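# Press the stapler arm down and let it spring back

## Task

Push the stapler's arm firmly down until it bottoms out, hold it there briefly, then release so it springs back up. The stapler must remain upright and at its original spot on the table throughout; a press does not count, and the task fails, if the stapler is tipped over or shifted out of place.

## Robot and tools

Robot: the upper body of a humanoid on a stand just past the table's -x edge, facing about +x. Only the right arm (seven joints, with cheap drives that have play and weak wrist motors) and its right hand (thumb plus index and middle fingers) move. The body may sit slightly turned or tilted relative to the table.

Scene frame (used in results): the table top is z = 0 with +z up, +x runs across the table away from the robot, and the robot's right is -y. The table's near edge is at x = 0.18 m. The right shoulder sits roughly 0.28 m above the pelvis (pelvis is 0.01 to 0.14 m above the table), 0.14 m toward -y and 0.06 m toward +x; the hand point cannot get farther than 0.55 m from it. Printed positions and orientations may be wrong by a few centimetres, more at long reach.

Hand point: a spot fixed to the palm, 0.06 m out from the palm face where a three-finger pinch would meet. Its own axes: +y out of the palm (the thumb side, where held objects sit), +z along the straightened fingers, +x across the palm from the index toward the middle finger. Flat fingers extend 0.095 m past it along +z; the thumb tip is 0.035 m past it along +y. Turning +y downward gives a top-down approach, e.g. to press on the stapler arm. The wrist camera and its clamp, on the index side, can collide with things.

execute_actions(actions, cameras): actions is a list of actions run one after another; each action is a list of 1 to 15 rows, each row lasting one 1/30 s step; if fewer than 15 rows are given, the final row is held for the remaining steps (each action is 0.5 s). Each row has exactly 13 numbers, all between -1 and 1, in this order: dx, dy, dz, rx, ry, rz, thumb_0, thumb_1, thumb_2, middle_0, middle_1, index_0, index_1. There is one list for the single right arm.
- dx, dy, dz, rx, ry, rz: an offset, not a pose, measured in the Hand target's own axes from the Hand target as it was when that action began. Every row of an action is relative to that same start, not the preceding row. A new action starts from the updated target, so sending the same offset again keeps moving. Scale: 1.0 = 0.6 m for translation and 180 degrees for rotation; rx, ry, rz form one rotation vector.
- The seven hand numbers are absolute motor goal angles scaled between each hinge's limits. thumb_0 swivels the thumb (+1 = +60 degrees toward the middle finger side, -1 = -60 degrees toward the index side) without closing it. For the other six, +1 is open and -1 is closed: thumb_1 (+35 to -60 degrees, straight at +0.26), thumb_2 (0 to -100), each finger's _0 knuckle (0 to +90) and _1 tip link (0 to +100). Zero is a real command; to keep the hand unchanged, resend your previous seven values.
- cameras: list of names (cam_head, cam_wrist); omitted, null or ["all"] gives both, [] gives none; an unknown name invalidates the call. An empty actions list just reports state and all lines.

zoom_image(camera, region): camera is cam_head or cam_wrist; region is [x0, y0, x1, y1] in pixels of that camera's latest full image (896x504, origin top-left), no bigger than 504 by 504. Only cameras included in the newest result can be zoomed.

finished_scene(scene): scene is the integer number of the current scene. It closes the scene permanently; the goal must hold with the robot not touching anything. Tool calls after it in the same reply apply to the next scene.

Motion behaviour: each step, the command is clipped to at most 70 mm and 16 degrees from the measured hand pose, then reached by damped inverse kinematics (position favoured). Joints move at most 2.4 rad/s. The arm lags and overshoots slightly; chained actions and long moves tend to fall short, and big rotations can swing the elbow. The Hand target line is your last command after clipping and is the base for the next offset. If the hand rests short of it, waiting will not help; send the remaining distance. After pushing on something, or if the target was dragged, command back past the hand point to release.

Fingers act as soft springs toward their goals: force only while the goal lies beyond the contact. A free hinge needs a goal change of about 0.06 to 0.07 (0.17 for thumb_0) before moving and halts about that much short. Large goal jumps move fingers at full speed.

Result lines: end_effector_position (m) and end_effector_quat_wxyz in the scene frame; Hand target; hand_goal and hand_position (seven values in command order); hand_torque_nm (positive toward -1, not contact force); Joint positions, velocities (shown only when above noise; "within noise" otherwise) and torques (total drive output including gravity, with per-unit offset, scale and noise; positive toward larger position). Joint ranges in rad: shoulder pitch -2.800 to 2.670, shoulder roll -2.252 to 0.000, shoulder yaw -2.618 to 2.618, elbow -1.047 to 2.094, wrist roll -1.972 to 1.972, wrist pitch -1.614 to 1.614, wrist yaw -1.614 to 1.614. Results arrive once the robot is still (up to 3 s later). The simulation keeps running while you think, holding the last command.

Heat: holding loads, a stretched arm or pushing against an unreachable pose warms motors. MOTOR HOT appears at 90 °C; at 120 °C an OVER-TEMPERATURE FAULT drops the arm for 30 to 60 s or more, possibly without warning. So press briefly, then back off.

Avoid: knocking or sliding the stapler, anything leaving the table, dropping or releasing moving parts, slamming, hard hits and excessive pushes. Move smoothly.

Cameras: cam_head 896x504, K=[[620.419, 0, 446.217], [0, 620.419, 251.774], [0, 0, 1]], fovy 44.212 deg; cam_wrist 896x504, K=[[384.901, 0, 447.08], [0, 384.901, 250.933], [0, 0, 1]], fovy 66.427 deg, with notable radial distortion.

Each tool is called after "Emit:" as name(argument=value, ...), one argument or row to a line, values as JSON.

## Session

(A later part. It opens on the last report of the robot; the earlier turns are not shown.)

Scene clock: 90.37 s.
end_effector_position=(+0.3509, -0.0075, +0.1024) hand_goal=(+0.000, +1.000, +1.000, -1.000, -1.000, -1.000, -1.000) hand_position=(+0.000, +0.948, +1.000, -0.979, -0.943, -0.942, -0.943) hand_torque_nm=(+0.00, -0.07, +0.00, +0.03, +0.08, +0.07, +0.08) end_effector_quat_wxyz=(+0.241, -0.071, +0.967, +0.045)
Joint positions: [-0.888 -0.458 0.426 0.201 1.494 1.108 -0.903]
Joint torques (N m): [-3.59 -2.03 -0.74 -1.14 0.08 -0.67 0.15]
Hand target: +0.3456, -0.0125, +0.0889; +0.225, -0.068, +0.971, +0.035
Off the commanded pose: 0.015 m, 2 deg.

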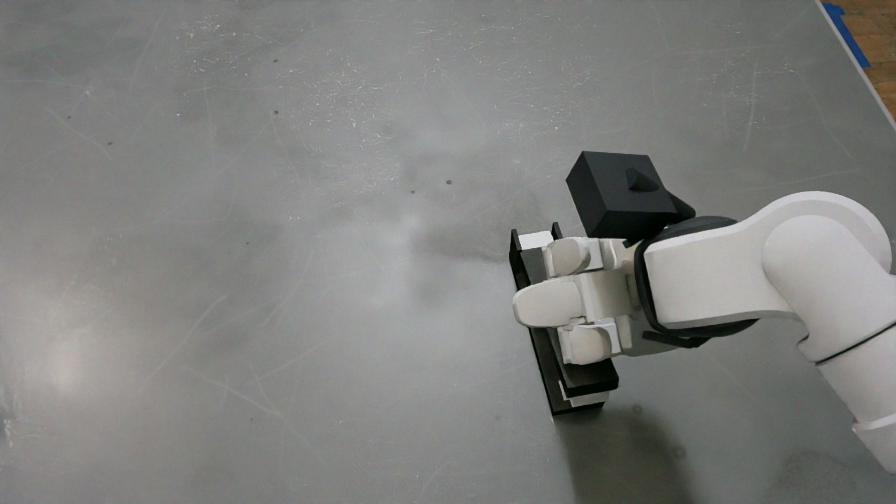

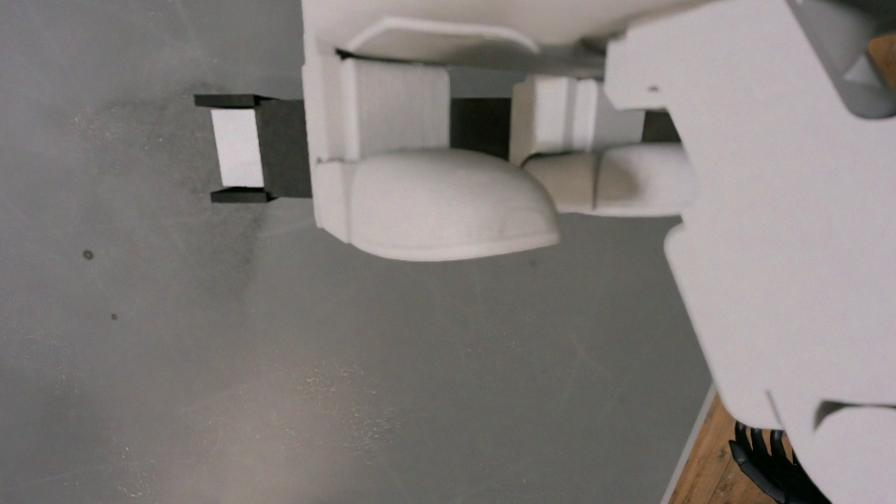

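Emit:
execute_actions(
  actions=[
    [[0.0,0.005,0.01,0,0,0,0,1,1,-1,-1,-1,-1],[0.004,0.005,0.02,0,0,0,0,1,1,-1,-1,-1,-1],[0.008,0.005,0.03,0,0,0,0,1,1,-1,-1,-1,-1],[0.012,0.005,0.04,0,0,0,0,1,1,-1,-1,-1,-1]],
  ],
)

Emit:
execute_actions(
  actions=[
    [[0.005,0,0.01,0,0,0,0,1,1,-1,-1,-1,-1],[0.01,0,0.02,0,0,0,0,1,1,-1,-1,-1,-1],[0.015,0,0.03,0,0,0,0,1,1,-1,-1,-1,-1],[0.02,0.0,0.04,0,0,0,0,1,1,-1,-1,-1,-1]],
  ],
)

Scene clock: 92.73 s.
end_effector_position=(+0.3610, -0.0049, +0.0871) hand_goal=(+0.000, +1.000, +1.000, -1.000, -1.000, -1.000, -1.000) hand_position=(+0.000, +0.948, +1.000, -0.997, -0.943, -0.942, -0.943) hand_torque_nm=(+0.00, -0.07, +0.00, +0.00, +0.08, +0.07, +0.08) end_effector_quat_wxyz=(+0.254, -0.065, +0.964, +0.050)
Joint positions: [-0.9 -0.442 0.495 0.29 1.367 1.004 -0.751]
Joint torques (N m): [-3.04 -0.87 -0.01 0.23 -0.13 -0.44 0.04]
Hand target: +0.3491, -0.0080, +0.0643; +0.225, -0.068, +0.971, +0.035
Off the commanded pose: 0.026 m, 4 deg.

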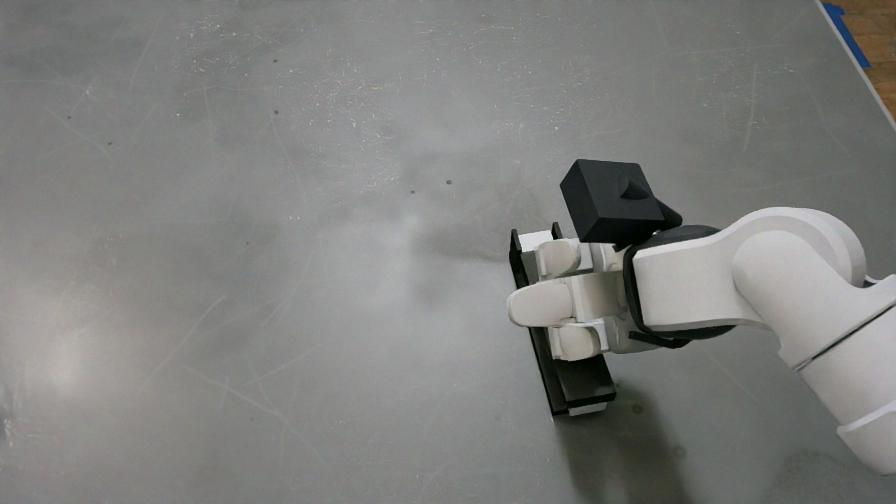

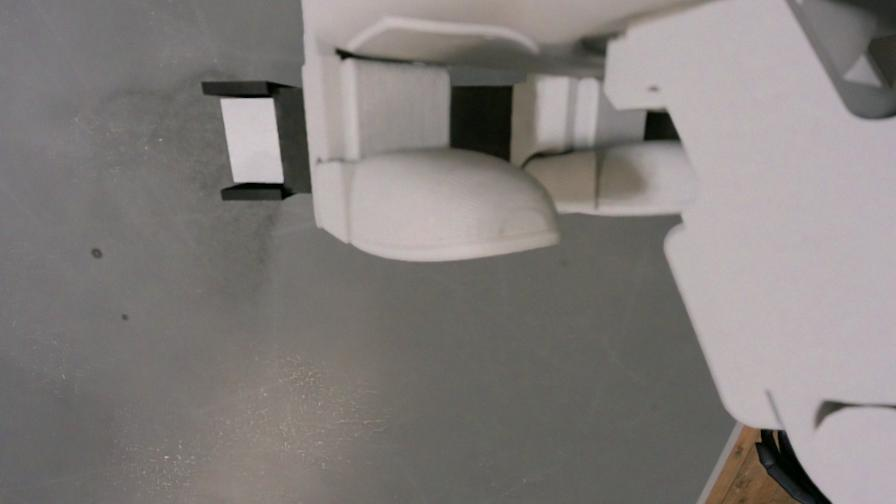

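Scene clock: 93.47 s.
end_effector_position=(+0.3703, +0.0004, +0.0782) hand_goal=(+0.000, +1.000, +1.000, -1.000, -1.000, -1.000, -1.000) hand_position=(+0.000, +0.948, +1.000, -0.997, -0.943, -0.942, -0.943) hand_torque_nm=(+0.00, -0.07, +0.00, +0.00, +0.08, +0.07, +0.08) end_effector_quat_wxyz=(+0.276, -0.066, +0.957, +0.060)
Joint positions: [-0.92 -0.427 0.567 0.373 1.28 0.889 -0.623]
Joint torques (N m): [-0.89 -0.52 0.72 1.78 -0.29 -0.29 -0.17]
Hand target: +0.3488, -0.0070, +0.0375; +0.225, -0.068, +0.971, +0.035
Off the commanded pose: 0.047 m, 7 deg.

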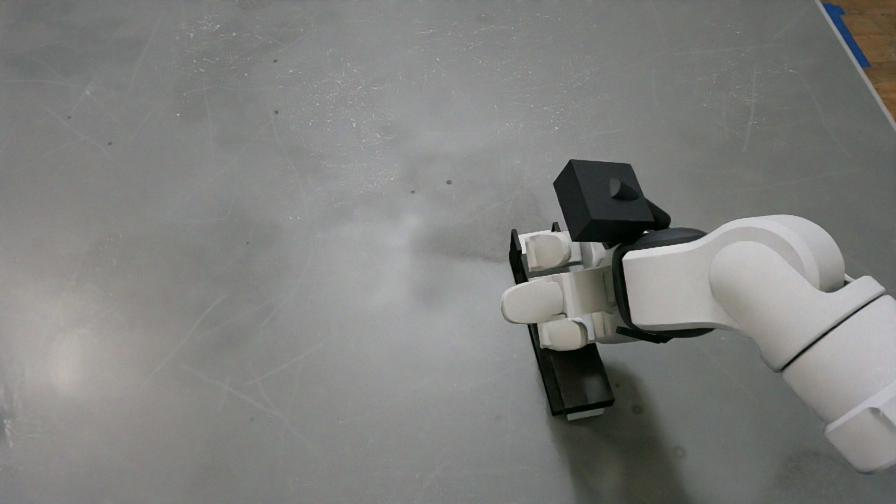

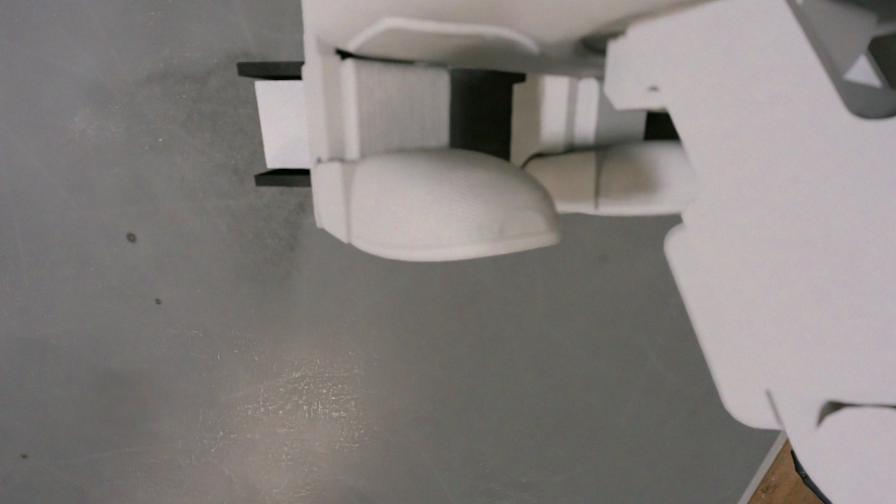

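Emit:
zoom_image(
  camera="cam_head",
  region=[480, 210, 680, 430],
)

Scaled by 2.291 from the camera's 896x504 image, which has a finer 1280x720 frame.

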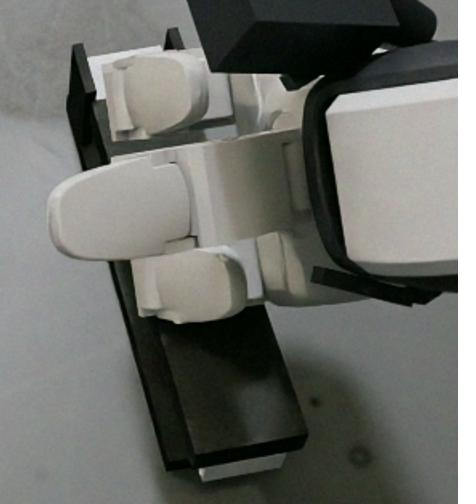

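Emit:
execute_actions(
  actions=[
    [[0.012,0,0.01,0,0,0,0,1,1,-1,-1,-1,-1],[0.025,0,0.02,0,0,0,0,1,1,-1,-1,-1,-1],[0.04,0.0,0.03,0,0,0,0,1,1,-1,-1,-1,-1],[0.055,0.0,0.035,0,0,0,0,1,1,-1,-1,-1,-1]],
  ],
)

Emit:
zoom_image(
  camera="cam_head",
  region=[480, 210, 680, 430],
)

Scene clock: 96.77 s.
end_effector_position=(+0.3699, +0.0025, +0.0738) hand_goal=(+0.000, +1.000, +1.000, -1.000, -1.000, -1.000, -1.000) hand_position=(+0.000, +0.948, +1.000, -0.998, -0.943, -0.942, -0.943) hand_torque_nm=(+0.00, -0.07, +0.00, +0.00, +0.08, +0.07, +0.08) end_effector_quat_wxyz=(+0.302, -0.059, +0.949, +0.069)
Joint positions: [-0.878 -0.434 0.604 0.347 1.252 0.788 -0.594]
Joint torques (N m): [1.56 -0.44 1.99 2.33 -0.28 0.24 -0.33]
Hand target: +0.3345, -0.0072, +0.0142; +0.225, -0.068, +0.971, +0.035
Off the commanded pose: 0.082 m, 10 deg; position clipped.

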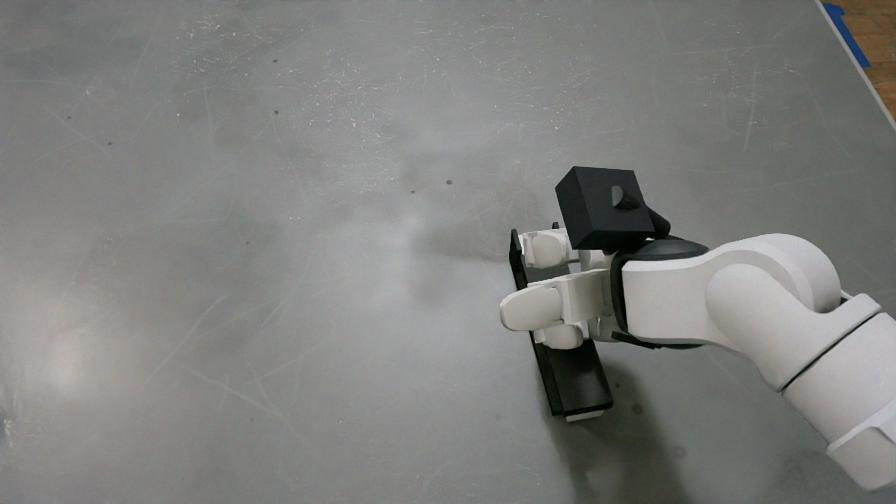

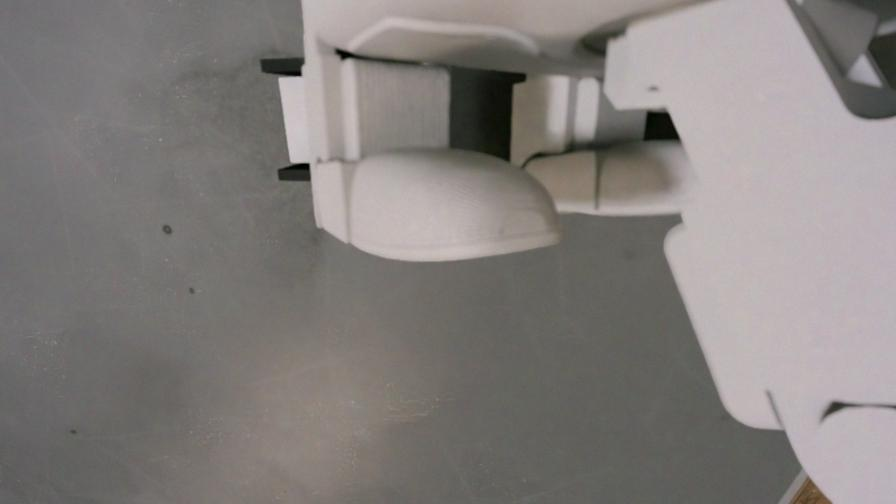

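Scaled by 2.291 from the camera's 896x504 image, which has a finer 1280x720 frame.

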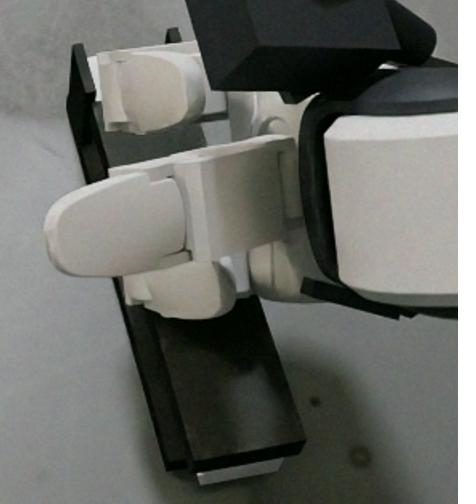

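Emit:
execute_actions(
  actions=[
    [[-0.02,0,-0.02,0,0,0,0,1,1,-1,-1,-1,-1],[-0.04,0,-0.04,0,0,0,0,1,1,-1,-1,-1,-1],[-0.06,0.0,-0.06,0,0,0,0,1,1,-1,-1,-1,-1],[-0.08,0.0,-0.08,0,0,0,0,1,1,-1,-1,-1,-1],[-0.1,0.01,-0.1,0,0,0,0,1,1,-1,-1,-1,-1],[-0.12,0.01,-0.125,0,0,0,0,1,1,-1,-1,-1,-1],[-0.139,0.01,-0.147,0,0,0,0,1,1,-1,-1,-1,-1]],
  ],
)

Emit:
zoom_image(
  camera="cam_head",
  region=[480, 210, 680, 430],
)

Scene clock: 99.43 s.
end_effector_position=(+0.3685, -0.0030, +0.1267) hand_goal=(+0.000, +1.000, +1.000, -1.000, -1.000, -1.000, -1.000) hand_position=(+0.000, +0.948, +1.000, -0.998, -0.943, -0.942, -0.943) hand_torque_nm=(+0.00, -0.07, +0.00, +0.00, +0.08, +0.07, +0.08) end_effector_quat_wxyz=(+0.225, -0.069, +0.972, +0.031)
Joint positions: [-1.055 -0.456 0.451 0.339 1.654 1.153 -1.021]
Joint torques (N m): [-6.97 -1.48 -1.8 -1.61 0.65 -0.39 -0.01]
Hand target: +0.3697, -0.0001, +0.1303; +0.225, -0.068, +0.971, +0.035
Off the commanded pose: 0.005 m, 0 deg.

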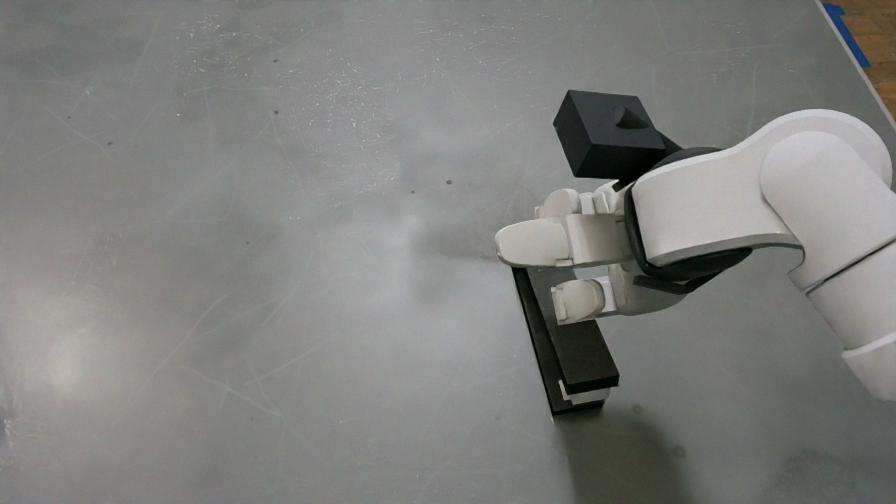

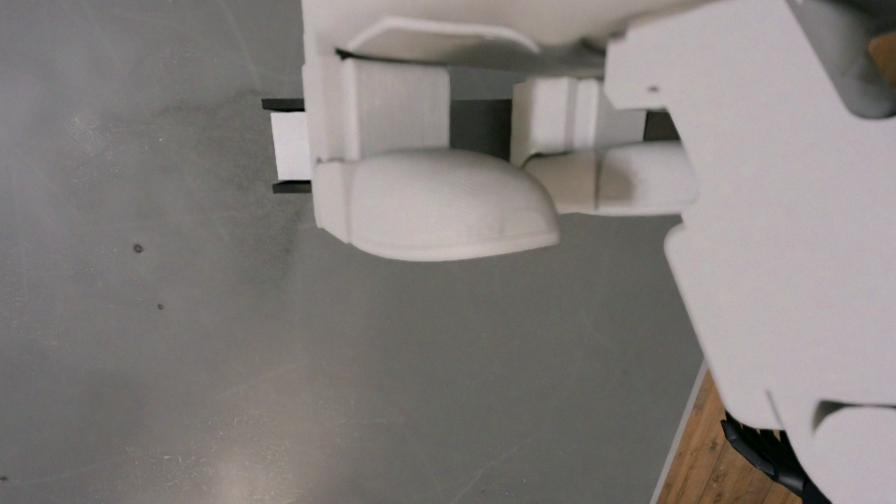

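Scaled by 2.291 from the camera's 896x504 image, which has a finer 1280x720 frame.

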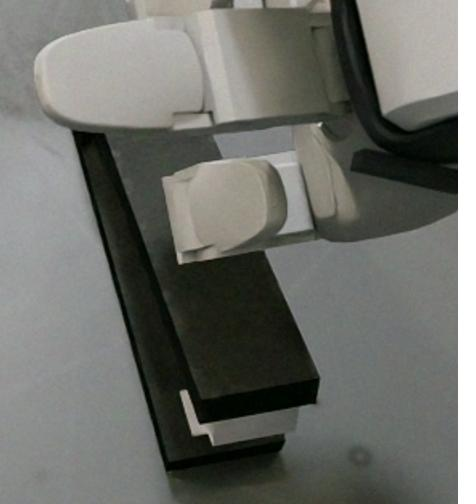

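Emit:
finished_scene(
  scene=1,
)

The scene is finished: the task was done.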